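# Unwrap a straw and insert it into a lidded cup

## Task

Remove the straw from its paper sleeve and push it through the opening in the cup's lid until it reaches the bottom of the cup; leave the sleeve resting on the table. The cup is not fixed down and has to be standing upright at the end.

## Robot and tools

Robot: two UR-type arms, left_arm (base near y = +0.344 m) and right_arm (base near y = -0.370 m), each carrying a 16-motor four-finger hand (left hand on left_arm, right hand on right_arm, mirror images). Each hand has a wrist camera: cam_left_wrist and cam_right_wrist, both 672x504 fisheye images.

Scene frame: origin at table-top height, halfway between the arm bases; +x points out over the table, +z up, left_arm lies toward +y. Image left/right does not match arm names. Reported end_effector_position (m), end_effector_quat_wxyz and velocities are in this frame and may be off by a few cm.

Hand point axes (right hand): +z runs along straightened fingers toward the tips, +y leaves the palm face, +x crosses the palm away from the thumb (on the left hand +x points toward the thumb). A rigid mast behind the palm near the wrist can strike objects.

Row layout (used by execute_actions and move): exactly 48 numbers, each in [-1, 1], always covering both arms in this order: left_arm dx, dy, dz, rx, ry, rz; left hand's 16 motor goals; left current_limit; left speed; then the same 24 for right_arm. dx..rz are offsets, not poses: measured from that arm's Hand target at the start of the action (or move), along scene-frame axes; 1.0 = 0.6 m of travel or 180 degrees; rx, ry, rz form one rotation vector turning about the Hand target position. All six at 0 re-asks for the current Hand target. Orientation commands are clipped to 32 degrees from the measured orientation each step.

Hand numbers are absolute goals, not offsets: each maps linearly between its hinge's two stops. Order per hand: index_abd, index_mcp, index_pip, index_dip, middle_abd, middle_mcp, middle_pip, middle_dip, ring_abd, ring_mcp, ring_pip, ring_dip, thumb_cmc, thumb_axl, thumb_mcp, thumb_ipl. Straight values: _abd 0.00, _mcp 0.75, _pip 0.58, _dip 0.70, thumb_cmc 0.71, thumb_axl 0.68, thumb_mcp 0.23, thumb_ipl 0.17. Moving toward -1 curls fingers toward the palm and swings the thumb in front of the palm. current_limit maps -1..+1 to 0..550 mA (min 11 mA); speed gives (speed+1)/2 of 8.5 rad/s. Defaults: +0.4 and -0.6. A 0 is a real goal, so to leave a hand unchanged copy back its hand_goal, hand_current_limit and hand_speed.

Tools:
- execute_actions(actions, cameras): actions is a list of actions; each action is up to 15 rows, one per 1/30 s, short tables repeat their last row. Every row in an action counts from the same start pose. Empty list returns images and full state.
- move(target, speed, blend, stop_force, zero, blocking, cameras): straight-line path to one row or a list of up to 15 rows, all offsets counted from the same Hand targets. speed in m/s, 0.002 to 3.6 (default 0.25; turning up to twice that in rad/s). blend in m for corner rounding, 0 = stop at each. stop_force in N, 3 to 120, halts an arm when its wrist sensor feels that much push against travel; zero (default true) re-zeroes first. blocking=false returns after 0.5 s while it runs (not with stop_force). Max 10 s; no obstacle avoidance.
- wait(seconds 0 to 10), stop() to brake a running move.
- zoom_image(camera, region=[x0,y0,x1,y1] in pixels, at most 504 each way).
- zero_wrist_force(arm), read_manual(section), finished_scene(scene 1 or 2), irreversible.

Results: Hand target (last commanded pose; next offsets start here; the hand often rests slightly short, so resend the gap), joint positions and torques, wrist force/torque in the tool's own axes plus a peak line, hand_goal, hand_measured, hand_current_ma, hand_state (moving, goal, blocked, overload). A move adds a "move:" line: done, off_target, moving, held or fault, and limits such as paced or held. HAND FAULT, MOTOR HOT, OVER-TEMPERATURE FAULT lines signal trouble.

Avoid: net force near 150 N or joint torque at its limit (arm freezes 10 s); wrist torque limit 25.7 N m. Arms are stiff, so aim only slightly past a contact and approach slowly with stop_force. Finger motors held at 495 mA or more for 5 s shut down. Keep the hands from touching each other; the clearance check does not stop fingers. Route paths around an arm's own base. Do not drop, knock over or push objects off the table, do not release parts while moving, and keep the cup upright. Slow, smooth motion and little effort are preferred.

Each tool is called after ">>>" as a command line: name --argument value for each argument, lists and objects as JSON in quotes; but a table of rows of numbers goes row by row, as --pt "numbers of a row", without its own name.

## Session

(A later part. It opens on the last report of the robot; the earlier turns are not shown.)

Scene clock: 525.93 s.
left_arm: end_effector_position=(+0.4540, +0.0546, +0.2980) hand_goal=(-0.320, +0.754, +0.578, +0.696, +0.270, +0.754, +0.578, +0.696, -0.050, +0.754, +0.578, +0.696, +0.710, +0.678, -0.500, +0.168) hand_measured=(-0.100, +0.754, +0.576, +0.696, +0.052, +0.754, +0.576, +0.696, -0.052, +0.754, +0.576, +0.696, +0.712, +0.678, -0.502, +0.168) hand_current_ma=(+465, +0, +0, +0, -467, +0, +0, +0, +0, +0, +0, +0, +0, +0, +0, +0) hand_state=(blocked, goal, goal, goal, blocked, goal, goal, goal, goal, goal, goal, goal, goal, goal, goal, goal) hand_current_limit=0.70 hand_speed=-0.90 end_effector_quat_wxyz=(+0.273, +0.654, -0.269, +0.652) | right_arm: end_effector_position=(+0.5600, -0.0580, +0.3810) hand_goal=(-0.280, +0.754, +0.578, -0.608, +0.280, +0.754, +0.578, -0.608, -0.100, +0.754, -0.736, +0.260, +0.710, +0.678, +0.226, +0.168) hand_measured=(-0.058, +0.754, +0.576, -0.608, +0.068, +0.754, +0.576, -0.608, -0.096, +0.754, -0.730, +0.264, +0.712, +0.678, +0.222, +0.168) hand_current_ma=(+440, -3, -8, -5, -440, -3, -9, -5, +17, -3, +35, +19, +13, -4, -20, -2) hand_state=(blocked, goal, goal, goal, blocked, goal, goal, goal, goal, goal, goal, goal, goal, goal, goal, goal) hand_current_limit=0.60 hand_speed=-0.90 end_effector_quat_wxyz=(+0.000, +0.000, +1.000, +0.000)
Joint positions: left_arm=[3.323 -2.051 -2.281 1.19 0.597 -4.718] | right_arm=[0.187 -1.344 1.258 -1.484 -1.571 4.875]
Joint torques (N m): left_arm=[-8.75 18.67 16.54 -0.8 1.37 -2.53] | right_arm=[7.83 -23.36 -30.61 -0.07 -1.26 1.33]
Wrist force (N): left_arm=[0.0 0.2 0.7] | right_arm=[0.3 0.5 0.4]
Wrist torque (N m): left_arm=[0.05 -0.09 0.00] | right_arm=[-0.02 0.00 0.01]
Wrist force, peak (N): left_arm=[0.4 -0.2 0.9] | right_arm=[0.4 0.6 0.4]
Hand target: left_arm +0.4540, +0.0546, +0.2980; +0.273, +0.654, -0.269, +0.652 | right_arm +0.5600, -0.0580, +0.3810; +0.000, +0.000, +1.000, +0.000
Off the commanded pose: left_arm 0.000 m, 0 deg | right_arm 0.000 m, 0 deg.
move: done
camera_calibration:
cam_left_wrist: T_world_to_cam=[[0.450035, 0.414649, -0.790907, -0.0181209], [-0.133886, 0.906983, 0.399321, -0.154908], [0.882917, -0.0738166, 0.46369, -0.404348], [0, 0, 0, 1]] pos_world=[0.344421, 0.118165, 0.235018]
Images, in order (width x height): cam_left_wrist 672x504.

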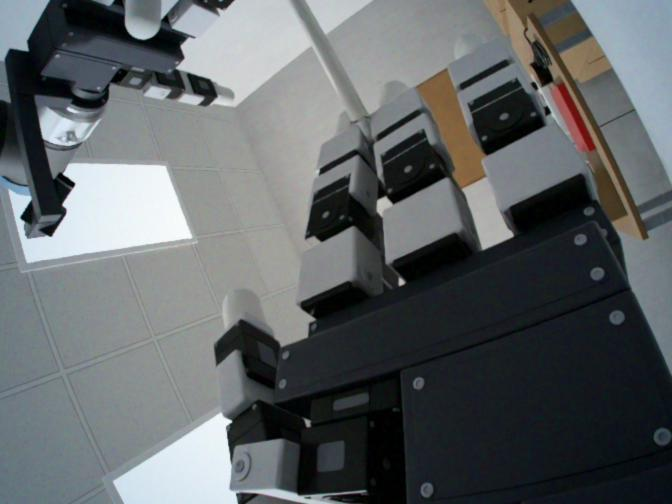

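>>> move --target '[0,0.025,0,0,0,0,-0.32,0.753,0.577,0.696,0.27,0.753,0.577,0.696,-0.05,0.753,0.577,0.696,0.71,0.678,-0.5,0.168,0.7,-0.9,0,-0.025,0,0,0,0,-0.28,0.753,0.577,-0.609,0.28,0.753,0.577,-0.609,-0.1,0.753,-0.737,0.26,0.71,0.678,0.225,0.168,0.6,-0.9]' --speed 0.02 --cameras '["cam_left_wrist"]'

>>> zoom_image --camera "cam_left_wrist" --region '[260, 0, 480, 165]'

Scene clock: 535.20 s.
left_arm: end_effector_position=(+0.4540, +0.0694, +0.2980) hand_goal=(-0.320, +0.754, +0.578, +0.696, +0.270, +0.754, +0.578, +0.696, -0.050, +0.754, +0.578, +0.696, +0.710, +0.678, -0.500, +0.168) hand_measured=(-0.106, +0.748, +0.576, +0.696, +0.052, +0.756, +0.578, +0.696, -0.052, +0.754, +0.576, +0.696, +0.712, +0.678, -0.502, +0.168) hand_current_ma=(+468, -1, +0, +0, -467, +0, +0, +0, +0, +0, +0, +0, +0, +0, +0, +0) hand_state=(blocked, goal, goal, goal, blocked, goal, goal, goal, goal, goal, goal, goal, goal, goal, goal, goal) hand_current_limit=0.70 hand_speed=-0.90 end_effector_quat_wxyz=(+0.273, +0.654, -0.269, +0.652) | right_arm: end_effector_position=(+0.5600, -0.0728, +0.3810) hand_goal=(-0.280, +0.754, +0.578, -0.608, +0.280, +0.754, +0.578, -0.608, -0.100, +0.754, -0.736, +0.260, +0.710, +0.678, +0.226, +0.168) hand_measured=(-0.116, +0.750, +0.574, -0.608, +0.114, +0.748, +0.574, -0.608, -0.096, +0.754, -0.730, +0.264, +0.712, +0.678, +0.222, +0.168) hand_current_ma=(+440, -16, -17, -5, -440, -31, -22, -5, +17, -3, +35, +19, +13, -4, -20, -2) hand_state=(blocked, goal, goal, goal, blocked, goal, goal, goal, goal, goal, goal, goal, goal, goal, goal, goal) hand_current_limit=0.60 hand_speed=-0.90 end_effector_quat_wxyz=(+0.000, +0.000, +1.000, +0.000)
Joint positions: left_arm=[3.365 -2.048 -2.288 1.194 0.554 -4.718] | right_arm=[0.162 -1.358 1.275 -1.487 -1.571 4.85]
Joint torques (N m): left_arm=[9.2 38.71 0.26 3.47 -1.35 -0.57] | right_arm=[-10.12 -37.63 -14.29 -5.71 -0.69 -1.82]
Wrist force (N): left_arm=[-0.1 -0.2 0.3] | right_arm=[0.2 0.2 0.0]
Wrist torque (N m): left_arm=[0.05 -0.15 0.04] | right_arm=[0.04 -0.02 0.12]
Wrist force, peak (N): left_arm=[0.2 2.1 2.6] | right_arm=[0.5 3.1 0.2]
Hand target: left_arm +0.4540, +0.0696, +0.2980; +0.273, +0.654, -0.269, +0.652 | right_arm +0.5600, -0.0730, +0.3810; +0.000, +0.000, +1.000, +0.000
Off the commanded pose: left_arm 0.000 m, 0 deg | right_arm 0.000 m, 0 deg.
move: done
camera_calibration:
cam_left_wrist: T_world_to_cam=[[0.449966, 0.414654, -0.790944, -0.024267], [-0.133851, 0.90698, 0.399339, -0.168438], [0.882958, -0.0738199, 0.463612, -0.403244], [0, 0, 0, 1]] pos_world=[0.344421, 0.133065, 0.235018]
Images, in order (width x height): cam_left_wrist 672x504.

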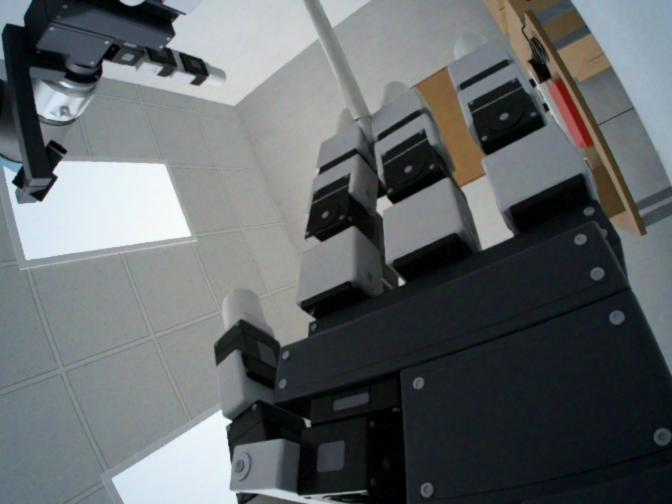

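Scaled by 2.291 from the camera's 672x504 image, which has a finer 960x720 frame.

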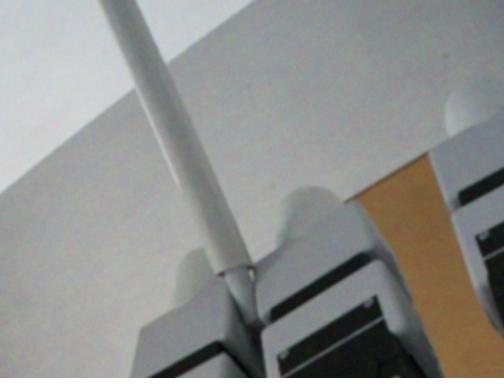

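>>> wait --seconds 0 --cameras '["cam_right_wrist"]'

>>> zoom_image --camera "cam_right_wrist" --region '[220, 0, 520, 225]'

Scene clock: 549.00 s.
left_arm: end_effector_position=(+0.4540, +0.0696, +0.2980) hand_goal=(-0.320, +0.754, +0.578, +0.696, +0.270, +0.754, +0.578, +0.696, -0.050, +0.754, +0.578, +0.696, +0.710, +0.678, -0.500, +0.168) hand_measured=(-0.106, +0.748, +0.576, +0.696, +0.052, +0.756, +0.578, +0.696, -0.052, +0.754, +0.576, +0.696, +0.712, +0.678, -0.502, +0.168) hand_current_ma=(+468, -1, +0, +0, -467, +0, +0, +0, +0, +0, +0, +0, +0, +0, +0, +0) hand_state=(blocked, goal, goal, goal, blocked, goal, goal, goal, goal, goal, goal, goal, goal, goal, goal, goal) hand_current_limit=0.70 hand_speed=-0.90 end_effector_quat_wxyz=(+0.273, +0.654, -0.269, +0.652) | right_arm: end_effector_position=(+0.5600, -0.0730, +0.3810) hand_goal=(-0.280, +0.754, +0.578, -0.608, +0.280, +0.754, +0.578, -0.608, -0.100, +0.754, -0.736, +0.260, +0.710, +0.678, +0.226, +0.168) hand_measured=(-0.116, +0.750, +0.574, -0.608, +0.114, +0.748, +0.574, -0.608, -0.096, +0.754, -0.730, +0.264, +0.712, +0.678, +0.222, +0.168) hand_current_ma=(+440, -16, -17, -5, -440, -31, -22, -5, +17, -3, +35, +19, +13, -4, -20, -2) hand_state=(blocked, goal, goal, goal, blocked, goal, goal, goal, goal, goal, goal, goal, goal, goal, goal, goal) hand_current_limit=0.60 hand_speed=-0.90 end_effector_quat_wxyz=(+0.000, +0.000, +1.000, +0.000)
Joint positions: left_arm=[3.366 -2.048 -2.288 1.194 0.554 -4.718] | right_arm=[0.162 -1.358 1.275 -1.488 -1.571 4.85]
Joint torques (N m): left_arm=[8.77 38.26 -0.04 3.43 -1.47 2.09] | right_arm=[-10.46 -37.14 -14.88 -5.74 0.77 -1.66]
Wrist force (N): left_arm=[-0.1 -0.4 0.4] | right_arm=[0.0 0.1 0.2]
Wrist torque (N m): left_arm=[0.03 -0.14 0.03] | right_arm=[0.01 0.01 0.11]
Wrist force, peak (N): left_arm=[0.1 -0.5 0.6] | right_arm=[0.3 0.1 -0.5]
Hand target: left_arm +0.4540, +0.0696, +0.2980; +0.273, +0.654, -0.269, +0.652 | right_arm +0.5600, -0.0730, +0.3810; +0.000, +0.000, +1.000, +0.000
Off the commanded pose: left_arm 0.000 m, 0 deg | right_arm 0.000 m, 0 deg.
camera_calibration:
cam_right_wrist: T_world_to_cam=[[0.734308, 0.678813, -0.00223918, -0.324442], [0.46804, -0.503908, 0.725958, -0.619352], [0.491662, -0.534125, -0.687735, 0.0753355], [0, 0, 0, 1]] pos_world=[0.491082, -0.0516226, 0.500709]
Images, in order (width x height): cam_right_wrist 672x504.

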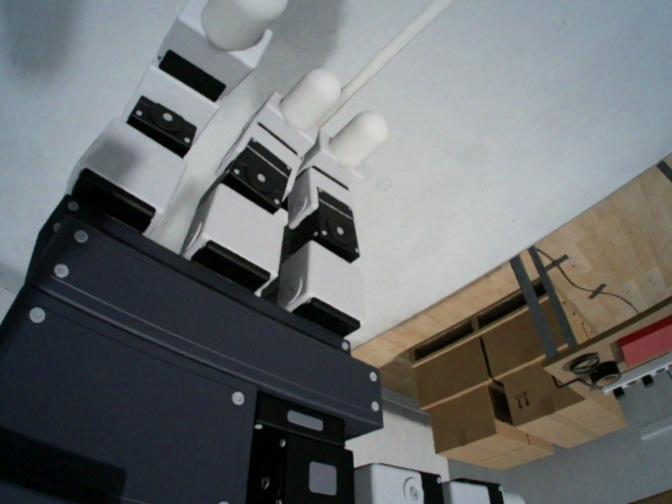

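Scaled by 1.680 from the camera's 672x504 image, which has a finer 960x720 frame.

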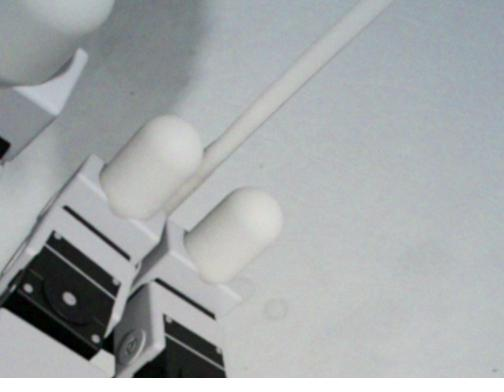

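>>> move --pt "0 0 0 0 0 0 -0.32 0.753 0.577 0.696 0.27 0.753 0.577 0.696 -0.05 0.753 0.577 0.696 0.71 0.678 -0.5 0.168 0.75 -0.9 0 0 0 0 0 0 0.12 0.753 0.577 -0.609 -0.12 0.753 0.577 -0.609 -0.1 0.753 -0.737 0.26 0.71 0.678 0.225 0.168 0.5 -0.8" --pt "0 0 0 0 0 0 -0.32 0.753 0.577 0.696 0.27 0.753 0.577 0.696 -0.05 0.753 0.577 0.696 0.71 0.678 -0.5 0.168 0.75 -0.9 0 0.125 -0.018 0 0 0 0.12 0.753 0.577 -0.609 -0.12 0.753 0.577 -0.609 -0.1 0.753 -0.737 0.26 0.71 0.678 0.225 0.168 0.5 -0.8" --speed 0.05 --cameras '["all"]'

>>> zoom_image --camera "cam_right_wrist" --region '[220, 0, 520, 225]'

Scene clock: 599.10 s.
left_arm: end_effector_position=(+0.4540, +0.0696, +0.2980) hand_goal=(-0.320, +0.754, +0.578, +0.696, +0.270, +0.754, +0.578, +0.696, -0.050, +0.754, +0.578, +0.696, +0.710, +0.678, -0.500, +0.168) hand_measured=(-0.106, +0.748, +0.576, +0.696, +0.052, +0.756, +0.578, +0.696, -0.052, +0.754, +0.576, +0.696, +0.712, +0.678, -0.502, +0.168) hand_current_ma=(+481, -1, +0, +0, -481, +0, +0, +0, +0, +0, +0, +0, +0, +0, +0, +0) hand_state=(blocked, goal, goal, goal, blocked, goal, goal, goal, goal, goal, goal, goal, goal, goal, goal, goal) hand_current_limit=0.75 hand_speed=-0.90 end_effector_quat_wxyz=(+0.273, +0.654, -0.269, +0.652) | right_arm: end_effector_position=(+0.5600, +0.0018, +0.3702) hand_goal=(+0.120, +0.754, +0.578, -0.608, -0.120, +0.754, +0.578, -0.608, -0.100, +0.754, -0.736, +0.260, +0.710, +0.678, +0.226, +0.168) hand_measured=(+0.116, +0.750, +0.576, -0.608, -0.116, +0.750, +0.576, -0.608, -0.096, +0.754, -0.730, +0.264, +0.712, +0.678, +0.222, +0.168) hand_current_ma=(-19, -16, -14, -5, +20, -22, -14, -5, +17, -3, +35, +19, +13, -4, -20, -2) hand_state=(goal, goal, goal, goal, goal, goal, goal, goal, goal, goal, goal, goal, goal, goal, goal, goal) hand_current_limit=0.50 hand_speed=-0.80 end_effector_quat_wxyz=(+0.000, +0.000, +1.000, +0.000)
Joint positions: left_arm=[3.366 -2.048 -2.288 1.194 0.554 -4.718] | right_arm=[0.285 -1.283 1.207 -1.495 -1.571 4.973]
Joint torques (N m): left_arm=[7.03 37.92 -0.78 3.28 -1.17 2.19] | right_arm=[8.68 -26.59 -30.95 -0.45 -1.07 1.62]
Wrist force (N): left_arm=[0.0 -0.2 0.3] | right_arm=[0.0 0.2 0.1]
Wrist torque (N m): left_arm=[0.07 -0.16 0.04] | right_arm=[0.03 0.02 0.01]
Wrist force, peak (N): left_arm=[0.2 -0.5 0.8] | right_arm=[-0.2 0.6 -0.1]
Hand target: left_arm +0.4540, +0.0696, +0.2980; +0.273, +0.654, -0.269, +0.652 | right_arm +0.5600, +0.0020, +0.3702; +0.000, +0.000, +1.000, +0.000
Off the commanded pose: left_arm 0.000 m, 0 deg | right_arm 0.000 m, 0 deg.
move: done
camera_calibration:
cam_left_wrist: T_world_to_cam=[[0.450035, 0.414649, -0.790907, -0.0243406], [-0.133886, 0.906983, 0.399321, -0.168512], [0.882917, -0.0738166, 0.46369, -0.403241], [0, 0, 0, 1]] pos_world=[0.344421, 0.133165, 0.235018]
cam_right_wrist: T_world_to_cam=[[0.734341, 0.678777, -0.00198713, -0.37538], [0.467846, -0.504018, 0.726007, -0.573817], [0.491795, -0.534066, -0.687685, 0.107837], [0, 0, 0, 1]] pos_world=[0.491081, 0.0231773, 0.490007]

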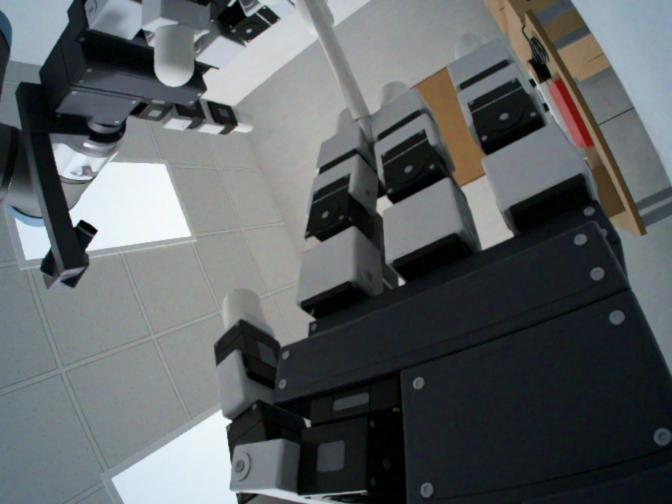

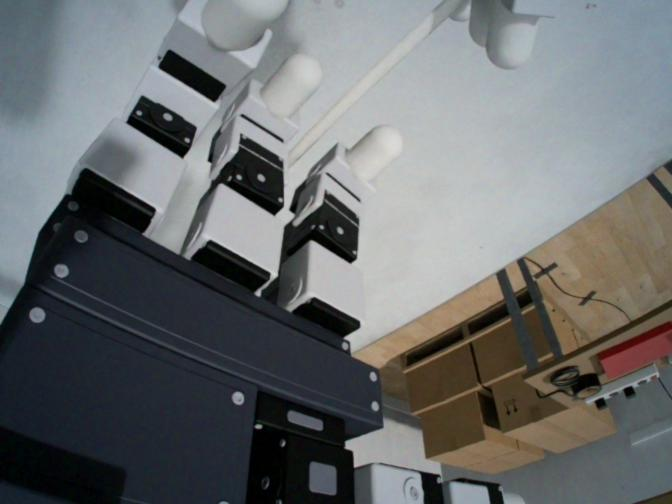

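Scaled by 1.680 from the camera's 672x504 image, which has a finer 960x720 frame.

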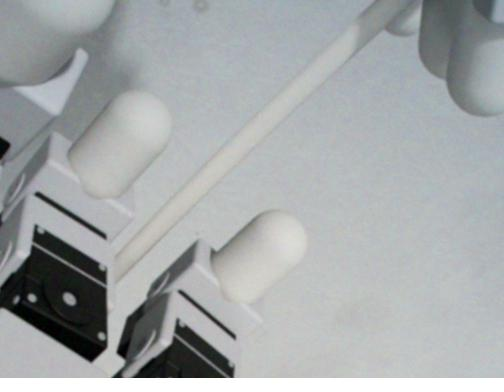

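>>> move --target '[0,0,0,0,0,0,-0.32,0.753,0.577,0.696,0.27,0.753,0.577,0.696,-0.05,0.753,0.577,0.696,0.71,0.678,-0.5,0.168,0.75,-0.9,0,0,0,0,0,0,-0.34,0.753,0.577,-0.609,0.34,0.753,0.577,-0.609,-0.1,0.753,-0.737,0.26,0.71,0.678,0.225,0.168,0.75,-0.9]' --speed 0.05 --cameras '["all"]'

>>> zoom_image --camera "cam_right_wrist" --region '[220, 0, 520, 225]'

Scene clock: 605.07 s.
left_arm: end_effector_position=(+0.4540, +0.0696, +0.2980) hand_goal=(-0.320, +0.754, +0.578, +0.696, +0.270, +0.754, +0.578, +0.696, -0.050, +0.754, +0.578, +0.696, +0.710, +0.678, -0.500, +0.168) hand_measured=(-0.106, +0.748, +0.576, +0.696, +0.052, +0.756, +0.578, +0.696, -0.052, +0.754, +0.576, +0.696, +0.712, +0.678, -0.502, +0.168) hand_current_ma=(+481, -1, +0, +0, -481, +0, +0, +0, +0, +0, +0, +0, +0, +0, +0, +0) hand_state=(blocked, goal, goal, goal, blocked, goal, goal, goal, goal, goal, goal, goal, goal, goal, goal, goal) hand_current_limit=0.75 hand_speed=-0.90 end_effector_quat_wxyz=(+0.273, +0.654, -0.269, +0.652) | right_arm: end_effector_position=(+0.5600, +0.0020, +0.3702) hand_goal=(-0.340, +0.754, +0.578, -0.608, +0.340, +0.754, +0.578, -0.608, -0.100, +0.754, -0.736, +0.260, +0.710, +0.678, +0.226, +0.168) hand_measured=(-0.068, +0.752, +0.576, -0.608, +0.066, +0.750, +0.576, -0.608, -0.096, +0.754, -0.730, +0.264, +0.712, +0.678, +0.222, +0.168) hand_current_ma=(+481, -15, -12, -5, -481, -22, -14, -5, +17, -3, +35, +19, +13, -4, -20, -2) hand_state=(blocked, goal, goal, goal, blocked, goal, goal, goal, goal, goal, goal, goal, goal, goal, goal, goal) hand_current_limit=0.75 hand_speed=-0.90 end_effector_quat_wxyz=(+0.000, +0.000, +1.000, +0.000)
Joint positions: left_arm=[3.366 -2.048 -2.288 1.194 0.554 -4.718] | right_arm=[0.285 -1.283 1.206 -1.495 -1.571 4.973]
Joint torques (N m): left_arm=[7.66 38.04 1.06 2.9 -1.36 2.21] | right_arm=[7.21 -26.21 -30.71 0.06 -1.13 1.61]
Wrist force (N): left_arm=[0.1 0.0 0.3] | right_arm=[0.1 0.0 -0.1]
Wrist torque (N m): left_arm=[0.09 -0.17 0.04] | right_arm=[0.03 0.02 0.00]
Wrist force, peak (N): left_arm=[0.2 -0.4 0.8] | right_arm=[-0.4 0.4 -0.3]
Hand target: left_arm +0.4540, +0.0696, +0.2980; +0.273, +0.654, -0.269, +0.652 | right_arm +0.5600, +0.0020, +0.3702; +0.000, +0.000, +1.000, +0.000
Off the commanded pose: left_arm 0.000 m, 0 deg | right_arm 0.000 m, 0 deg.
move: done
camera_calibration:
cam_left_wrist: T_world_to_cam=[[0.450035, 0.414649, -0.790907, -0.0243406], [-0.133886, 0.906983, 0.399321, -0.168512], [0.882917, -0.0738166, 0.46369, -0.403241], [0, 0, 0, 1]] pos_world=[0.344421, 0.133165, 0.235018]
cam_right_wrist: T_world_to_cam=[[0.734308, 0.678813, -0.00223918, -0.375377], [0.46804, -0.503908, 0.725958, -0.573719], [0.491662, -0.534125, -0.687735, 0.107967], [0, 0, 0, 1]] pos_world=[0.491082, 0.0233774, 0.489909]

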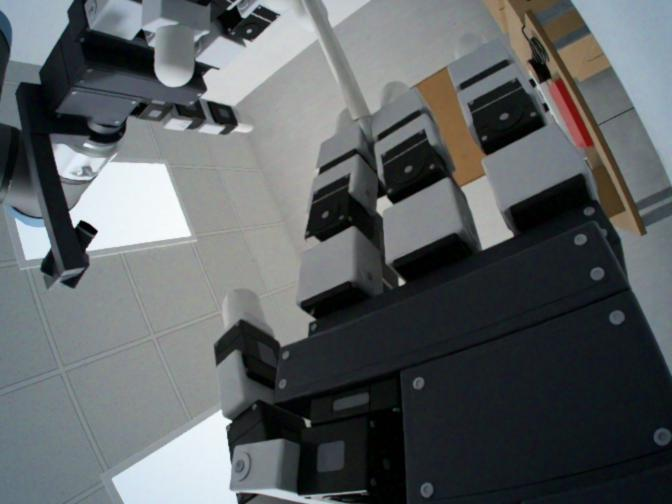

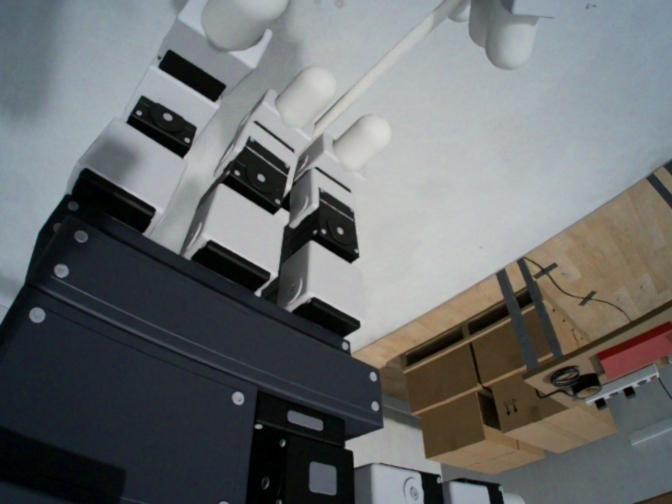

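Scaled by 1.680 from the camera's 672x504 image, which has a finer 960x720 frame.

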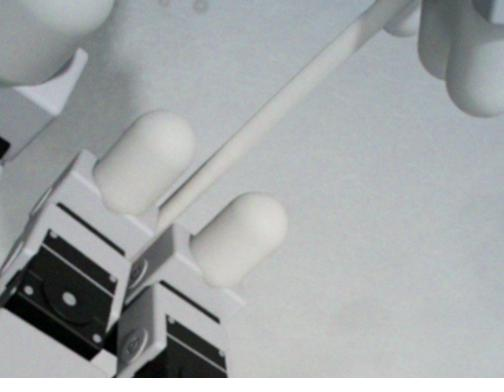

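>>> move --target '[0,0.033,0,0,0,0,-0.32,0.753,0.577,0.696,0.27,0.753,0.577,0.696,-0.05,0.753,0.577,0.696,0.71,0.678,-0.5,0.168,0.75,-0.9,0,-0.033,0,0,0,0,-0.34,0.753,0.577,-0.609,0.34,0.753,0.577,-0.609,-0.1,0.753,-0.737,0.26,0.71,0.678,0.225,0.168,0.75,-0.9]' --speed 0.02 --cameras '["all"]'

>>> zoom_image --camera "cam_left_wrist" --region '[260, 0, 480, 165]'

Scene clock: 612.60 s.
left_arm: end_effector_position=(+0.4540, +0.0892, +0.2980) hand_goal=(-0.320, +0.754, +0.578, +0.696, +0.270, +0.754, +0.578, +0.696, -0.050, +0.754, +0.578, +0.696, +0.710, +0.678, -0.500, +0.168) hand_measured=(-0.106, +0.746, +0.574, +0.696, +0.052, +0.756, +0.578, +0.696, -0.052, +0.754, +0.576, +0.696, +0.712, +0.678, -0.502, +0.168) hand_current_ma=(+481, -2, +0, +0, -481, +0, +0, +0, +0, +0, +0, +0, +0, +0, +0, +0) hand_state=(blocked, goal, goal, goal, blocked, goal, goal, goal, goal, goal, goal, goal, goal, goal, goal, goal) hand_current_limit=0.75 hand_speed=-0.90 end_effector_quat_wxyz=(+0.273, +0.654, -0.269, +0.652) | right_arm: end_effector_position=(+0.5600, -0.0176, +0.3702) hand_goal=(-0.340, +0.754, +0.578, -0.608, +0.340, +0.754, +0.578, -0.608, -0.100, +0.754, -0.736, +0.260, +0.710, +0.678, +0.226, +0.168) hand_measured=(-0.122, +0.750, +0.574, -0.608, +0.110, +0.750, +0.574, -0.608, -0.096, +0.754, -0.730, +0.264, +0.712, +0.678, +0.222, +0.168) hand_current_ma=(+481, -21, -19, -5, -481, -26, -21, -5, +17, -3, +35, +19, +13, -4, -20, -2) hand_state=(blocked, goal, goal, goal, blocked, goal, goal, goal, goal, goal, goal, goal, goal, goal, goal, goal) hand_current_limit=0.75 hand_speed=-0.90 end_effector_quat_wxyz=(+0.000, +0.000, +1.000, +0.000)
Joint positions: left_arm=[3.422 -2.045 -2.295 1.198 0.498 -4.718] | right_arm=[0.254 -1.305 1.236 -1.501 -1.571 4.942]
Joint torques (N m): left_arm=[7.16 37.84 -0.32 3.22 -1.27 1.79] | right_arm=[-9.79 -39.6 -14.46 -5.77 -0.68 -1.66]
Wrist force (N): left_arm=[-0.2 -0.3 0.6] | right_arm=[0.1 0.0 0.0]
Wrist torque (N m): left_arm=[0.03 -0.13 0.03] | right_arm=[0.02 0.00 0.11]
Wrist force, peak (N): left_arm=[-0.1 1.8 2.0] | right_arm=[-0.1 2.6 0.0]
Hand target: left_arm +0.4540, +0.0894, +0.2980; +0.273, +0.654, -0.269, +0.652 | right_arm +0.5600, -0.0178, +0.3702; +0.000, +0.000, +1.000, +0.000
Off the commanded pose: left_arm 0.000 m, 0 deg | right_arm 0.000 m, 0 deg.
move: done
camera_calibration:
cam_left_wrist: T_world_to_cam=[[0.450035, 0.414649, -0.790907, -0.0325092], [-0.133886, 0.906983, 0.399321, -0.18638], [0.882917, -0.0738166, 0.46369, -0.401787], [0, 0, 0, 1]] pos_world=[0.344421, 0.152865, 0.235018]
cam_right_wrist: T_world_to_cam=[[0.73434, 0.678778, -0.00228657, -0.362065], [0.468015, -0.50388, 0.725994, -0.583601], [0.491636, -0.534196, -0.687698, 0.0974935], [0, 0, 0, 1]] pos_world=[0.491082, 0.00377771, 0.489909]

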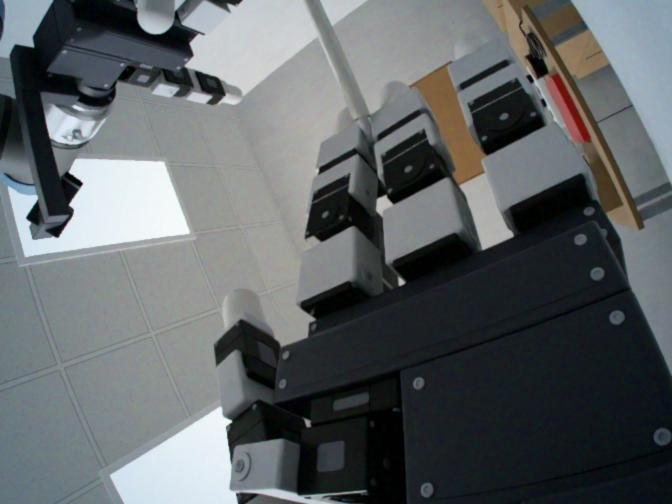

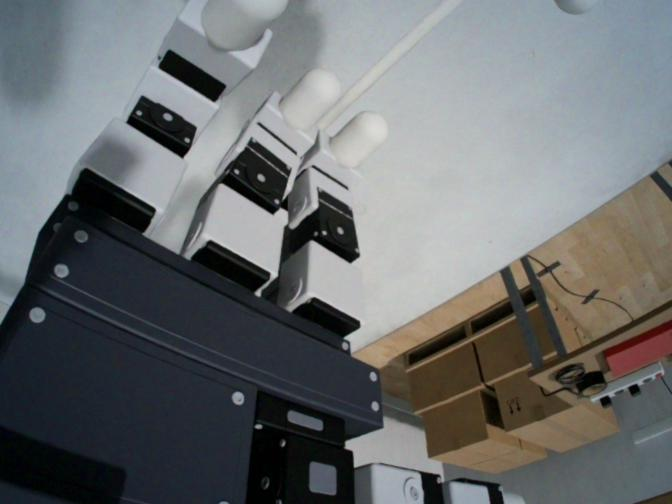

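Scaled by 2.291 from the camera's 672x504 image, which has a finer 960x720 frame.

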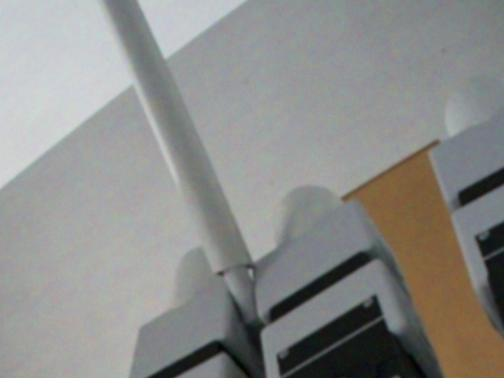

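>>> move --pt "0 0 0 0 0 0 -0.32 0.753 0.577 0.696 0.27 0.753 0.577 0.696 -0.05 0.753 0.577 0.696 0.71 0.678 -0.5 0.168 0.75 -0.9 0 0 0 0 0 0 0.12 0.753 0.577 -0.609 -0.12 0.753 0.577 -0.609 -0.1 0.753 -0.737 0.26 0.71 0.678 0.225 0.168 0.5 -0.8" --pt "0 0 0 0 0 0 -0.32 0.753 0.577 0.696 0.27 0.753 0.577 0.696 -0.05 0.753 0.577 0.696 0.71 0.678 -0.5 0.168 0.75 -0.9 0 0 0.083 0 0 0 0.12 0.753 0.577 -0.609 -0.12 0.753 0.577 -0.609 -0.1 0.753 -0.737 0.26 0.71 0.678 0.225 0.168 0.5 -0.8" --speed 0.1

>>> move --pt "0 0 0 0 0 0 -0.32 0.753 0.577 0.696 0.27 0.753 0.577 0.696 -0.05 0.753 0.577 0.696 0.71 0.678 -0.5 0.168 0.75 -0.9 0.0167 -0.0457 0 0 0 0.5 0.12 0.753 0.577 -0.609 -0.12 0.753 0.577 -0.609 -0.1 0.753 -0.737 0.26 0.71 0.678 0.225 0.168 0.5 -0.8" --pt "0 0 0 0 0 0 -0.32 0.753 0.577 0.696 0.27 0.753 0.577 0.696 -0.05 0.753 0.577 0.696 0.71 0.678 -0.5 0.168 0.75 -0.9 0.0167 -0.0457 0 0 0 0.5 0 0.753 0.577 0.696 0 0.753 0.577 0.696 0 0.753 0.577 0.696 -0.571 0.678 0.225 0.168 0.4 -0.6" --speed 0.25 --cameras '["all"]'

Scene clock: 709.57 s.
left_arm: end_effector_position=(+0.4540, +0.0894, +0.2980) hand_goal=(-0.320, +0.754, +0.578, +0.696, +0.270, +0.754, +0.578, +0.696, -0.050, +0.754, +0.578, +0.696, +0.710, +0.678, -0.500, +0.168) hand_measured=(-0.106, +0.746, +0.574, +0.696, +0.052, +0.756, +0.578, +0.696, -0.052, +0.754, +0.576, +0.696, +0.712, +0.678, -0.502, +0.168) hand_current_ma=(+481, -1, +0, +0, -481, +0, +0, +0, +0, +0, +0, +0, +0, +0, +0, +0) hand_state=(blocked, goal, goal, goal, blocked, goal, goal, goal, goal, goal, goal, goal, goal, goal, goal, goal) hand_current_limit=0.75 hand_speed=-0.90 end_effector_quat_wxyz=(+0.273, +0.654, -0.269, +0.652) | right_arm: end_effector_position=(+0.5600, -0.0178, +0.4199) hand_goal=(+0.120, +0.754, +0.578, -0.608, -0.120, +0.754, +0.578, -0.608, -0.100, +0.754, -0.736, +0.260, +0.710, +0.678, +0.226, +0.168) hand_measured=(+0.116, +0.750, +0.576, -0.608, -0.116, +0.750, +0.576, -0.608, -0.096, +0.754, -0.730, +0.264, +0.712, +0.678, +0.222, +0.168) hand_current_ma=(-19, -21, -14, -5, +20, -25, -14, -5, +17, -3, +35, +19, +13, -4, -20, -2) hand_state=(goal, goal, goal, goal, goal, goal, goal, goal, goal, goal, goal, goal, goal, goal, goal, goal) hand_current_limit=0.50 hand_speed=-0.80 end_effector_quat_wxyz=(+0.000, +0.000, +1.000, +0.000)
Joint positions: left_arm=[3.422 -2.045 -2.295 1.198 0.497 -4.718] | right_arm=[0.254 -1.288 1.085 -1.368 -1.571 4.942]
Joint torques (N m): left_arm=[7.78 38.01 -0.79 2.92 -1.17 2.06] | right_arm=[8.63 -24.74 -31.91 0.01 -1.34 -0.38]
Wrist force (N): left_arm=[-0.1 -0.2 0.3] | right_arm=[-0.1 -0.1 -0.1]
Wrist torque (N m): left_arm=[0.07 -0.16 0.03] | right_arm=[0.00 0.01 0.09]
Wrist force, peak (N): left_arm=[0.2 -0.3 0.8] | right_arm=[-0.1 0.1 0.6]
Hand target: left_arm +0.4540, +0.0894, +0.2980; +0.273, +0.654, -0.269, +0.652 | right_arm +0.5600, -0.0178, +0.4200; +0.000, +0.000, +1.000, +0.000
Off the commanded pose: left_arm 0.000 m, 0 deg | right_arm 0.000 m, 0 deg.
move: done

Scene clock: 714.67 s.
left_arm: end_effector_position=(+0.4540, +0.0894, +0.2980) hand_goal=(-0.320, +0.754, +0.578, +0.696, +0.270, +0.754, +0.578, +0.696, -0.050, +0.754, +0.578, +0.696, +0.710, +0.678, -0.500, +0.168) hand_measured=(-0.106, +0.746, +0.574, +0.696, +0.052, +0.756, +0.578, +0.696, -0.052, +0.754, +0.576, +0.696, +0.712, +0.678, -0.502, +0.168) hand_current_ma=(+481, -1, +0, +0, -481, +0, +0, +0, +0, +0, +0, +0, +0, +0, +0, +0) hand_state=(blocked, goal, goal, goal, blocked, goal, goal, goal, goal, goal, goal, goal, goal, goal, goal, goal) hand_current_limit=0.75 hand_speed=-0.90 end_effector_quat_wxyz=(+0.273, +0.654, -0.269, +0.652) | right_arm: end_effector_position=(+0.5700, -0.0452, +0.4200) hand_goal=(+0.000, +0.754, +0.578, +0.696, +0.000, +0.754, +0.578, +0.696, +0.000, +0.754, +0.578, +0.696, -0.570, +0.678, +0.226, +0.168) hand_measured=(+0.004, +0.750, +0.576, +0.692, -0.004, +0.750, +0.576, +0.694, -0.004, +0.754, +0.574, +0.694, -0.568, +0.678, +0.222, +0.168) hand_current_ma=(+14, -21, -14, -15, -15, -24, -14, -13, -16, -3, -15, -14, +13, -4, -20, -2) hand_state=(goal, goal, goal, goal, goal, goal, goal, goal, goal, goal, goal, goal, goal, goal, goal, goal) hand_current_limit=0.40 hand_speed=-0.60 end_effector_quat_wxyz=(+0.000, +0.707, -0.707, +0.000)
Joint positions: left_arm=[3.422 -2.045 -2.295 1.198 0.497 -4.718] | right_arm=[0.264 -0.891 0.481 -1.16 -1.571 3.381]
Joint torques (N m): left_arm=[8.47 38.33 -0.96 2.73 -1.12 2.01] | right_arm=[7.85 -38.09 -29.71 0.51 -1.37 -1.75]
Wrist force (N): left_arm=[0.1 -0.1 0.6] | right_arm=[-0.2 0.4 0.3]
Wrist torque (N m): left_arm=[0.05 -0.17 0.04] | right_arm=[0.07 -0.01 0.10]
Wrist force, peak (N): left_arm=[-0.1 -0.2 0.9] | right_arm=[-0.2 0.4 0.3]
Hand target: left_arm +0.4540, +0.0894, +0.2980; +0.273, +0.654, -0.269, +0.652 | right_arm +0.5700, -0.0452, +0.4200; +0.000, +0.707, -0.707, +0.000
Off the commanded pose: left_arm 0.000 m, 0 deg | right_arm 0.000 m, 0 deg.
move: done
camera_calibration:
cam_left_wrist: T_world_to_cam=[[0.450035, 0.414649, -0.790907, -0.0325507], [-0.133886, 0.906983, 0.399321, -0.186471], [0.882917, -0.0738166, 0.46369, -0.401779], [0, 0, 0, 1]] pos_world=[0.344421, 0.152965, 0.235018]
cam_right_wrist: T_world_to_cam=[[-0.678813, 0.734308, -0.00223918, 0.457345], [0.503908, 0.46804, 0.725958, -0.614896], [0.534125, 0.491662, -0.687735, 0.134202], [0, 0, 0, 1]] pos_world=[0.548623, -0.114018, 0.539709]

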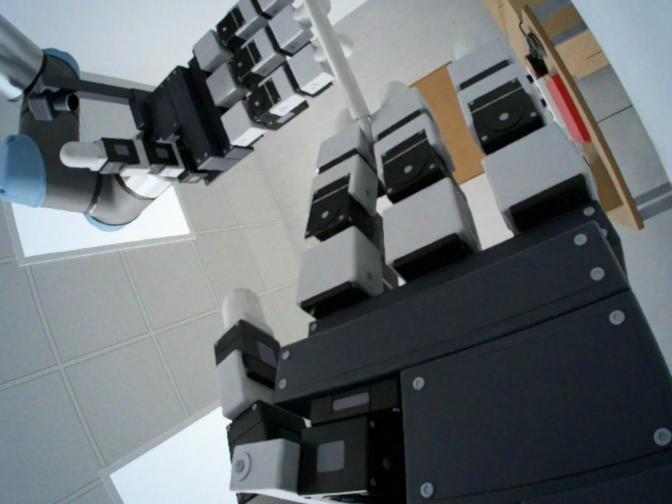

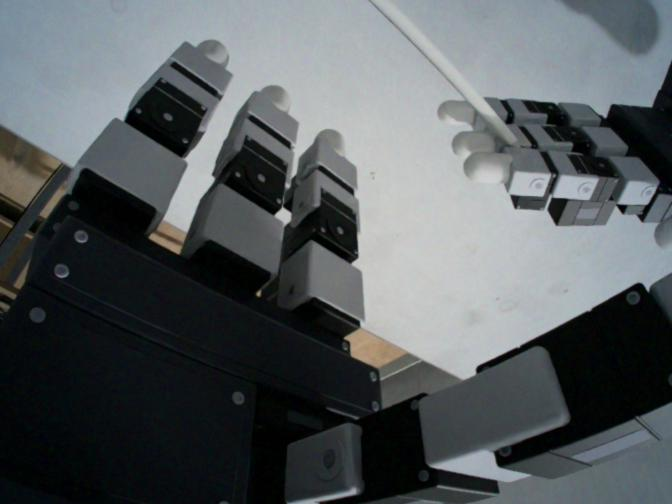

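>>> zoom_image --camera "cam_right_wrist" --region '[360, 0, 672, 234]'

Scaled by 1.615 from the camera's 672x504 image, which has a finer 960x720 frame.

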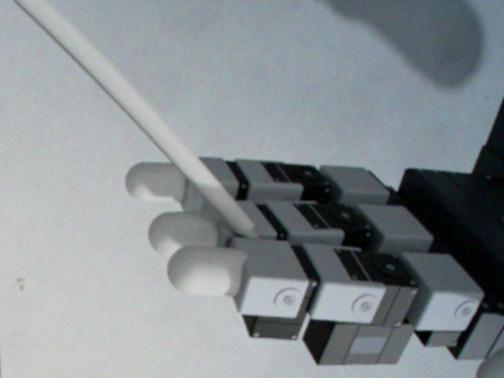

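>>> move --target '[0,0,0,0,0,0,-0.32,0.753,0.577,0.696,0.27,0.753,0.577,0.696,-0.05,0.753,0.577,0.696,0.71,0.678,-0.5,0.168,0.75,-0.9,0,0,-0.3083,0,0,0.025,0,0.753,0.577,0.696,0,0.753,0.577,0.696,0,0.753,0.577,0.696,-0.571,0.678,0.225,0.168,0.4,-0.6]' --speed 0.12 --cameras '["all"]'

Scene clock: 747.97 s.
left_arm: end_effector_position=(+0.4540, +0.0894, +0.2980) hand_goal=(-0.320, +0.754, +0.578, +0.696, +0.270, +0.754, +0.578, +0.696, -0.050, +0.754, +0.578, +0.696, +0.710, +0.678, -0.500, +0.168) hand_measured=(-0.106, +0.746, +0.574, +0.696, +0.052, +0.756, +0.578, +0.696, -0.052, +0.754, +0.576, +0.696, +0.712, +0.678, -0.502, +0.168) hand_current_ma=(+481, -1, +0, +0, -481, +0, +0, +0, +0, +0, +0, +0, +0, +0, +0, +0) hand_state=(blocked, goal, goal, goal, blocked, goal, goal, goal, goal, goal, goal, goal, goal, goal, goal, goal) hand_current_limit=0.75 hand_speed=-0.90 end_effector_quat_wxyz=(+0.273, +0.654, -0.269, +0.652) | right_arm: end_effector_position=(+0.5700, -0.0452, +0.2351) hand_goal=(+0.000, +0.754, +0.578, +0.696, +0.000, +0.754, +0.578, +0.696, +0.000, +0.754, +0.578, +0.696, -0.570, +0.678, +0.226, +0.168) hand_measured=(+0.004, +0.750, +0.576, +0.692, -0.004, +0.750, +0.576, +0.694, -0.004, +0.754, +0.576, +0.694, -0.568, +0.678, +0.222, +0.168) hand_current_ma=(+14, -21, -14, -15, -15, -24, -14, -13, -16, -3, -15, -14, +13, -4, -20, -2) hand_state=(goal, goal, goal, goal, goal, goal, goal, goal, goal, goal, goal, goal, goal, goal, goal, goal) hand_current_limit=0.40 hand_speed=-0.60 end_effector_quat_wxyz=(+0.000, +0.735, -0.679, +0.000)
Joint positions: left_arm=[3.422 -2.045 -2.295 1.198 0.497 -4.718] | right_arm=[0.272 -0.966 1.087 -1.692 -1.571 3.311]
Joint torques (N m): left_arm=[7.6 38.81 -0.13 2.26 -1.42 2.19] | right_arm=[8.56 -37.73 -14.44 -5.54 1.44 -1.63]
Wrist force (N): left_arm=[0.4 -0.1 0.2] | right_arm=[0.0 0.2 -0.2]
Wrist torque (N m): left_arm=[0.08 -0.23 0.07] | right_arm=[0.09 -0.05 0.11]
Wrist force, peak (N): left_arm=[0.0 -0.2 0.8] | right_arm=[0.0 0.2 -0.8]
Hand target: left_arm +0.4540, +0.0894, +0.2980; +0.273, +0.654, -0.269, +0.652 | right_arm +0.5700, -0.0452, +0.2350; +0.000, +0.735, -0.678, +0.000
Off the commanded pose: left_arm 0.000 m, 0 deg | right_arm 0.000 m, 0 deg.
move: done
camera_calibration:
cam_left_wrist: T_world_to_cam=[[0.450035, 0.414649, -0.790907, -0.0325507], [-0.133886, 0.906983, 0.399321, -0.186471], [0.882917, -0.0738166, 0.46369, -0.401779], [0, 0, 0, 1]] pos_world=[0.344421, 0.152965, 0.235018]
cam_right_wrist: T_world_to_cam=[[-0.734228, 0.6789, -0.00217162, 0.486026], [0.465753, 0.506033, 0.725951, -0.457301], [0.493947, 0.532002, -0.687743, 0.0318065], [0, 0, 0, 1]] pos_world=[0.554132, -0.115475, 0.354908]

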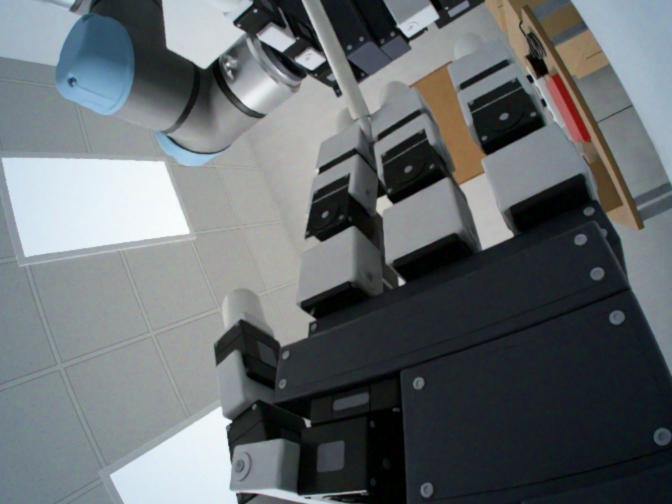

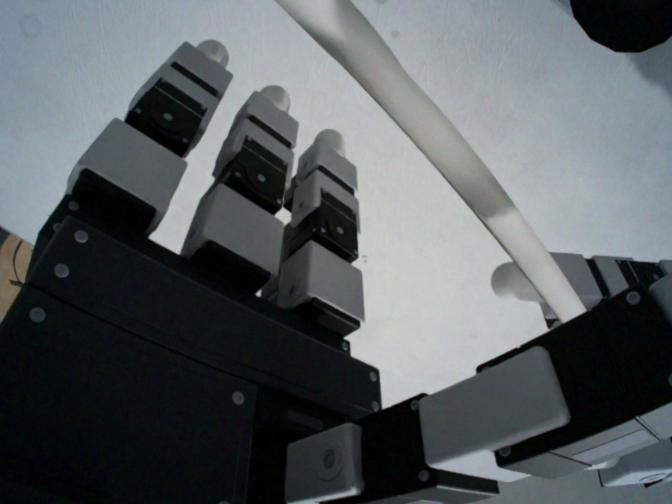

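>>> move --target '[0,0,0,0,0,0,-0.32,0.753,0.577,0.696,0.27,0.753,0.577,0.696,-0.05,0.753,0.577,0.696,0.71,0.678,-0.5,0.168,0.75,-0.9,-0.092,0,0,0,0,0,0,0.753,0.577,0.696,0,0.753,0.577,0.696,0,0.753,0.577,0.696,-0.571,0.678,0.225,0.168,0.4,-0.6]' --speed 0.05 --stop_force 3 --cameras '["all"]'

Scene clock: 764.00 s.
left_arm: end_effector_position=(+0.4540, +0.0894, +0.2980) hand_goal=(-0.320, +0.754, +0.578, +0.696, +0.270, +0.754, +0.578, +0.696, -0.050, +0.754, +0.578, +0.696, +0.710, +0.678, -0.500, +0.168) hand_measured=(-0.106, +0.746, +0.574, +0.696, +0.052, +0.756, +0.578, +0.696, -0.052, +0.754, +0.576, +0.696, +0.712, +0.678, -0.502, +0.168) hand_current_ma=(+481, -1, +0, +0, -481, +0, +0, +0, +0, +0, +0, +0, +0, +0, +0, +0) hand_state=(blocked, goal, goal, goal, blocked, goal, goal, goal, goal, goal, goal, goal, goal, goal, goal, goal) hand_current_limit=0.75 hand_speed=-0.90 end_effector_quat_wxyz=(+0.273, +0.654, -0.269, +0.652) | right_arm: end_effector_position=(+0.5148, -0.0452, +0.2350) hand_goal=(+0.000, +0.754, +0.578, +0.696, +0.000, +0.754, +0.578, +0.696, +0.000, +0.754, +0.578, +0.696, -0.570, +0.678, +0.226, +0.168) hand_measured=(+0.004, +0.750, +0.576, +0.692, -0.004, +0.750, +0.576, +0.694, -0.004, +0.754, +0.576, +0.694, -0.568, +0.678, +0.222, +0.168) hand_current_ma=(+14, -21, -14, -15, -15, -24, -14, -13, -16, -3, -15, -14, +13, -4, -20, -2) hand_state=(goal, goal, goal, goal, goal, goal, goal, goal, goal, goal, goal, goal, goal, goal, goal, goal) hand_current_limit=0.40 hand_speed=-0.60 end_effector_quat_wxyz=(+0.000, +0.735, -0.678, +0.000)
Joint positions: left_arm=[3.422 -2.045 -2.295 1.198 0.497 -4.718] | right_arm=[0.292 -1.093 1.286 -1.764 -1.571 3.331]
Joint torques (N m): left_arm=[7.87 37.9 -0.71 1.93 -1.35 1.98] | right_arm=[8.47 -46.8 -15.89 -5.35 1.48 1.57]
Wrist force (N): left_arm=[0.0 -0.3 0.2] | right_arm=[0.0 0.1 0.0]
Wrist torque (N m): left_arm=[0.06 -0.17 0.05] | right_arm=[0.06 -0.04 0.01]
Wrist force, peak (N): left_arm=[0.0 -0.1 0.8] | right_arm=[0.0 0.5 -0.2]
Hand target: left_arm +0.4540, +0.0894, +0.2980; +0.273, +0.654, -0.269, +0.652 | right_arm +0.5148, -0.0452, +0.2350; +0.000, +0.735, -0.678, +0.000
Off the commanded pose: left_arm 0.000 m, 0 deg | right_arm 0.000 m, 0 deg.
move: done
camera_calibration:
cam_left_wrist: T_world_to_cam=[[0.450035, 0.414649, -0.790907, -0.0325507], [-0.133886, 0.906983, 0.399321, -0.186471], [0.882917, -0.0738166, 0.46369, -0.401779], [0, 0, 0, 1]] pos_world=[0.344421, 0.152965, 0.235018]
cam_right_wrist: T_world_to_cam=[[-0.734295, 0.678827, -0.00227282, 0.445557], [0.46565, 0.506129, 0.72595, -0.431456], [0.493945, 0.532003, -0.687744, 0.0590049], [0, 0, 0, 1]] pos_world=[0.498932, -0.115474, 0.354809]

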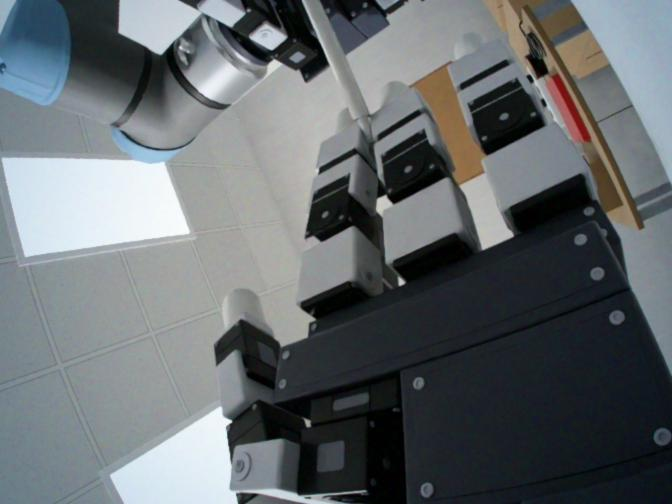

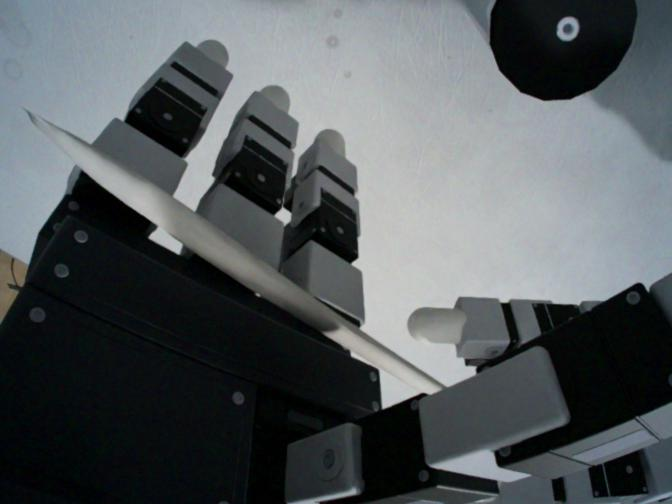

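>>> zoom_image --camera "cam_right_wrist" --region '[0, 60, 500, 430]'

Scaled by 1.008 from the camera's 672x504 image, which has a finer 960x720 frame.

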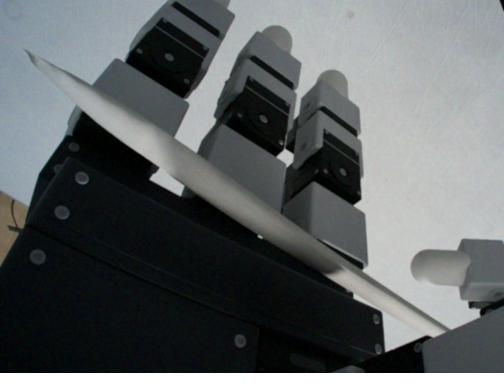

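>>> move --target '[0,0,0,0,0,0,-0.32,0.753,0.577,0.696,0.27,0.753,0.577,0.696,-0.05,0.753,0.577,0.696,0.71,0.678,-0.5,0.168,0.75,-0.9,-0.018,0,0.005,0,0,-0.012,0,0.753,0.577,0.696,0,0.753,0.577,0.696,0,0.753,0.577,0.696,-0.571,0.678,0.225,0.168,0.4,-0.6]' --speed 0.03 --cameras '["all"]'

>>> zoom_image --camera "cam_right_wrist" --region '[0, 60, 500, 430]'

Scene clock: 798.27 s.
left_arm: end_effector_position=(+0.4540, +0.0894, +0.2980) hand_goal=(-0.320, +0.754, +0.578, +0.696, +0.270, +0.754, +0.578, +0.696, -0.050, +0.754, +0.578, +0.696, +0.710, +0.678, -0.500, +0.168) hand_measured=(-0.106, +0.746, +0.574, +0.696, +0.052, +0.756, +0.578, +0.696, -0.052, +0.754, +0.576, +0.696, +0.712, +0.678, -0.502, +0.168) hand_current_ma=(+481, -1, +0, +0, -481, +0, +0, +0, +0, +0, +0, +0, +0, +0, +0, +0) hand_state=(blocked, goal, goal, goal, blocked, goal, goal, goal, goal, goal, goal, goal, goal, goal, goal, goal) hand_current_limit=0.75 hand_speed=-0.90 end_effector_quat_wxyz=(+0.273, +0.654, -0.269, +0.652) | right_arm: end_effector_position=(+0.5041, -0.0452, +0.2379) hand_goal=(+0.000, +0.754, +0.578, +0.696, +0.000, +0.754, +0.578, +0.696, +0.000, +0.754, +0.578, +0.696, -0.570, +0.678, +0.226, +0.168) hand_measured=(+0.004, +0.750, +0.576, +0.692, -0.004, +0.750, +0.576, +0.694, -0.004, +0.754, +0.576, +0.694, -0.568, +0.678, +0.222, +0.168) hand_current_ma=(+14, -21, -14, -15, -15, -24, -14, -13, -16, -3, -15, -14, +13, -4, -20, -2) hand_state=(goal, goal, goal, goal, goal, goal, goal, goal, goal, goal, goal, goal, goal, goal, goal, goal) hand_current_limit=0.40 hand_speed=-0.60 end_effector_quat_wxyz=(+0.000, +0.722, -0.692, +0.000)
Joint positions: left_arm=[3.422 -2.045 -2.295 1.198 0.497 -4.718] | right_arm=[0.292 -1.123 1.323 -1.771 -1.571 3.368]
Joint torques (N m): left_arm=[6.73 36.86 -0.29 1.63 -1.22 2.03] | right_arm=[-10.22 -45.45 -13.88 -5.4 1.43 1.56]
Wrist force (N): left_arm=[0.3 -0.1 0.5] | right_arm=[-0.1 -0.1 0.0]
Wrist torque (N m): left_arm=[0.05 -0.19 0.06] | right_arm=[0.04 -0.03 0.01]
Wrist force, peak (N): left_arm=[0.3 -0.3 0.7] | right_arm=[-0.1 0.5 -0.1]
Hand target: left_arm +0.4540, +0.0894, +0.2980; +0.273, +0.654, -0.269, +0.652 | right_arm +0.5040, -0.0452, +0.2380; +0.000, +0.722, -0.692, +0.000
Off the commanded pose: left_arm 0.000 m, 0 deg | right_arm 0.000 m, 0 deg.
move: done
camera_calibration:
cam_left_wrist: T_world_to_cam=[[0.450035, 0.414649, -0.790907, -0.0325507], [-0.133886, 0.906983, 0.399321, -0.186471], [0.882917, -0.0738166, 0.46369, -0.401779], [0, 0, 0, 1]] pos_world=[0.344421, 0.152965, 0.235018]
cam_right_wrist: T_world_to_cam=[[-0.7085, 0.705707, -0.00225752, 0.425891], [0.484158, 0.488397, 0.725989, -0.438706], [0.513438, 0.51327, -0.687703, 0.0556217], [0, 0, 0, 1]] pos_world=[0.485589, -0.11484, 0.357709]

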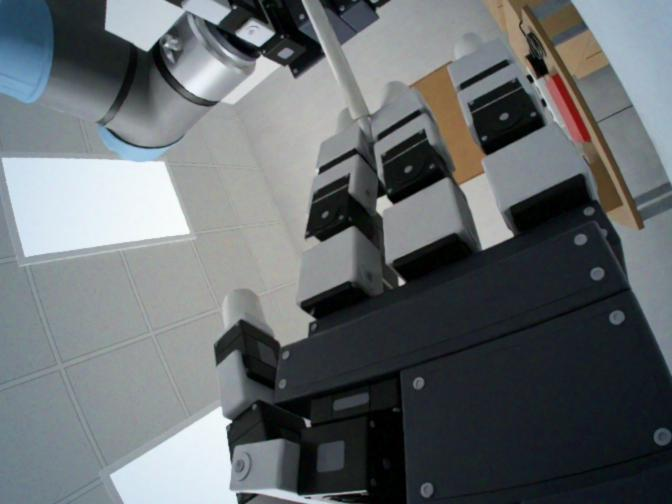

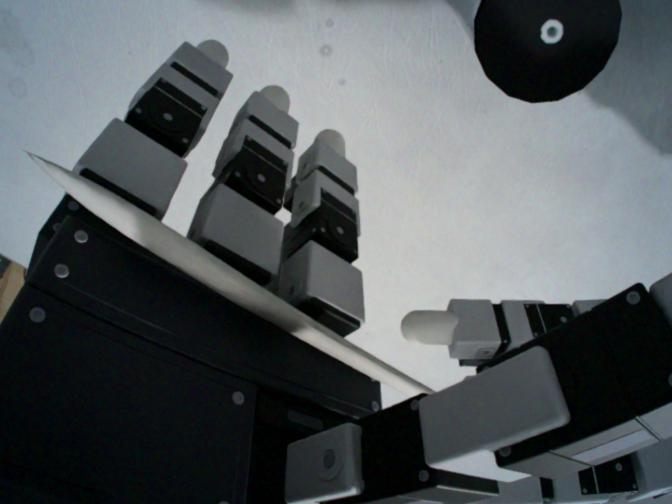

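Scaled by 1.008 from the camera's 672x504 image, which has a finer 960x720 frame.

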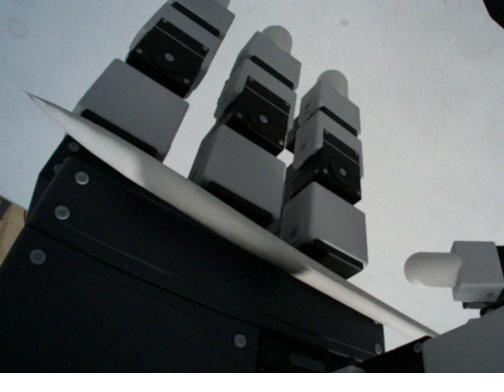

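>>> move --pt "0 0 0 0 0 0 -0.32 0.753 0.577 0.696 0.27 0.753 0.577 0.696 -0.05 0.753 0.577 0.696 0.71 0.678 -0.5 0.168 0.75 -0.9 0 0 -0.0133 0 0 0 0 0.753 0.577 0.696 0 0.753 0.577 0.696 0 0.753 0.577 0.696 -0.571 0.678 0.225 0.168 0.4 -0.6" --pt "0 0 0 0 0 0 -0.32 0.753 0.577 0.696 0.27 0.753 0.577 0.696 -0.05 0.753 0.577 0.696 0.71 0.678 -0.5 0.168 0.75 -0.9 0 0 -0.0133 0 0 0 0 -0.068 -0.299 -0.174 0 -0.068 -0.299 -0.174 0 -0.068 -0.299 -0.174 -0.571 0.678 0.225 0.168 0.3 -0.7" --speed 0.05 --cameras '["cam_right_wrist"]'

Scene clock: 817.60 s.
left_arm: end_effector_position=(+0.4540, +0.0894, +0.2980) hand_goal=(-0.320, +0.754, +0.578, +0.696, +0.270, +0.754, +0.578, +0.696, -0.050, +0.754, +0.578, +0.696, +0.710, +0.678, -0.500, +0.168) hand_measured=(-0.106, +0.746, +0.574, +0.696, +0.052, +0.756, +0.578, +0.696, -0.052, +0.754, +0.576, +0.696, +0.712, +0.678, -0.502, +0.168) hand_current_ma=(+481, -1, +0, +0, -481, +0, +0, +0, +0, +0, +0, +0, +0, +0, +0, +0) hand_state=(blocked, goal, goal, goal, blocked, goal, goal, goal, goal, goal, goal, goal, goal, goal, goal, goal) hand_current_limit=0.75 hand_speed=-0.90 end_effector_quat_wxyz=(+0.273, +0.654, -0.269, +0.652) | right_arm: end_effector_position=(+0.5040, -0.0452, +0.2300) hand_goal=(+0.000, -0.068, -0.298, -0.174, +0.000, -0.068, -0.298, -0.174, +0.000, -0.068, -0.298, -0.174, -0.570, +0.678, +0.226, +0.168) hand_measured=(+0.004, -0.050, -0.290, -0.170, -0.004, -0.048, -0.290, -0.172, -0.004, -0.050, -0.292, -0.170, -0.568, +0.678, +0.222, +0.168) hand_current_ma=(+14, +95, +36, +15, -15, +103, +37, +13, -16, +91, +32, +15, +13, -4, -20, -2) hand_state=(goal, goal, goal, goal, goal, goal, goal, goal, goal, goal, goal, goal, goal, goal, goal, goal) hand_current_limit=0.30 hand_speed=-0.70 end_effector_quat_wxyz=(+0.000, +0.722, -0.692, +0.000)
Joint positions: left_arm=[3.422 -2.045 -2.295 1.198 0.497 -4.718] | right_arm=[0.292 -1.119 1.338 -1.79 -1.571 3.368]
Joint torques (N m): left_arm=[7.08 37.67 1.05 1.33 -1.23 2.05] | right_arm=[-10.2 -30.6 -14.9 -5.31 0.7 1.58]
Wrist force (N): left_arm=[-0.1 -0.4 0.5] | right_arm=[0.0 0.2 0.2]
Wrist torque (N m): left_arm=[0.02 -0.15 0.04] | right_arm=[0.22 -0.04 0.02]
Wrist force, peak (N): left_arm=[0.4 -0.2 0.8] | right_arm=[-0.4 0.2 -0.4]
Hand target: left_arm +0.4540, +0.0894, +0.2980; +0.273, +0.654, -0.269, +0.652 | right_arm +0.5040, -0.0452, +0.2300; +0.000, +0.722, -0.692, +0.000
Off the commanded pose: left_arm 0.000 m, 0 deg | right_arm 0.000 m, 0 deg.
move: done
camera_calibration:
cam_right_wrist: T_world_to_cam=[[-0.708218, 0.70599, -0.0022525, 0.425696], [0.484355, 0.488199, 0.72599, -0.43304], [0.513642, 0.513068, -0.687701, 0.0501194], [0, 0, 0, 1]] pos_world=[0.485487, -0.114842, 0.349809]
Images, in order (width x height): cam_right_wrist 672x504.

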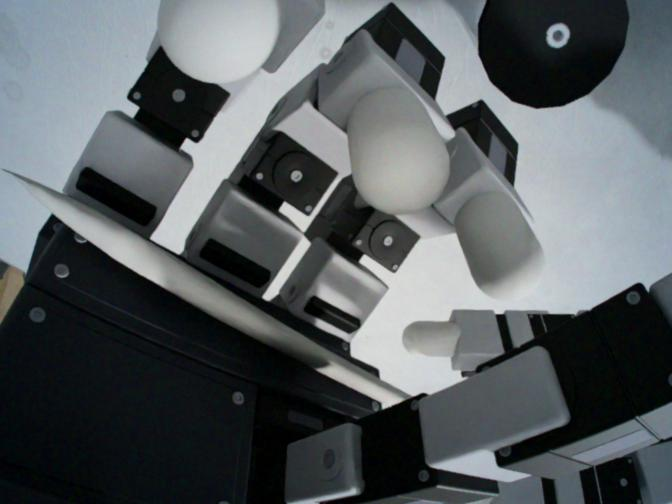

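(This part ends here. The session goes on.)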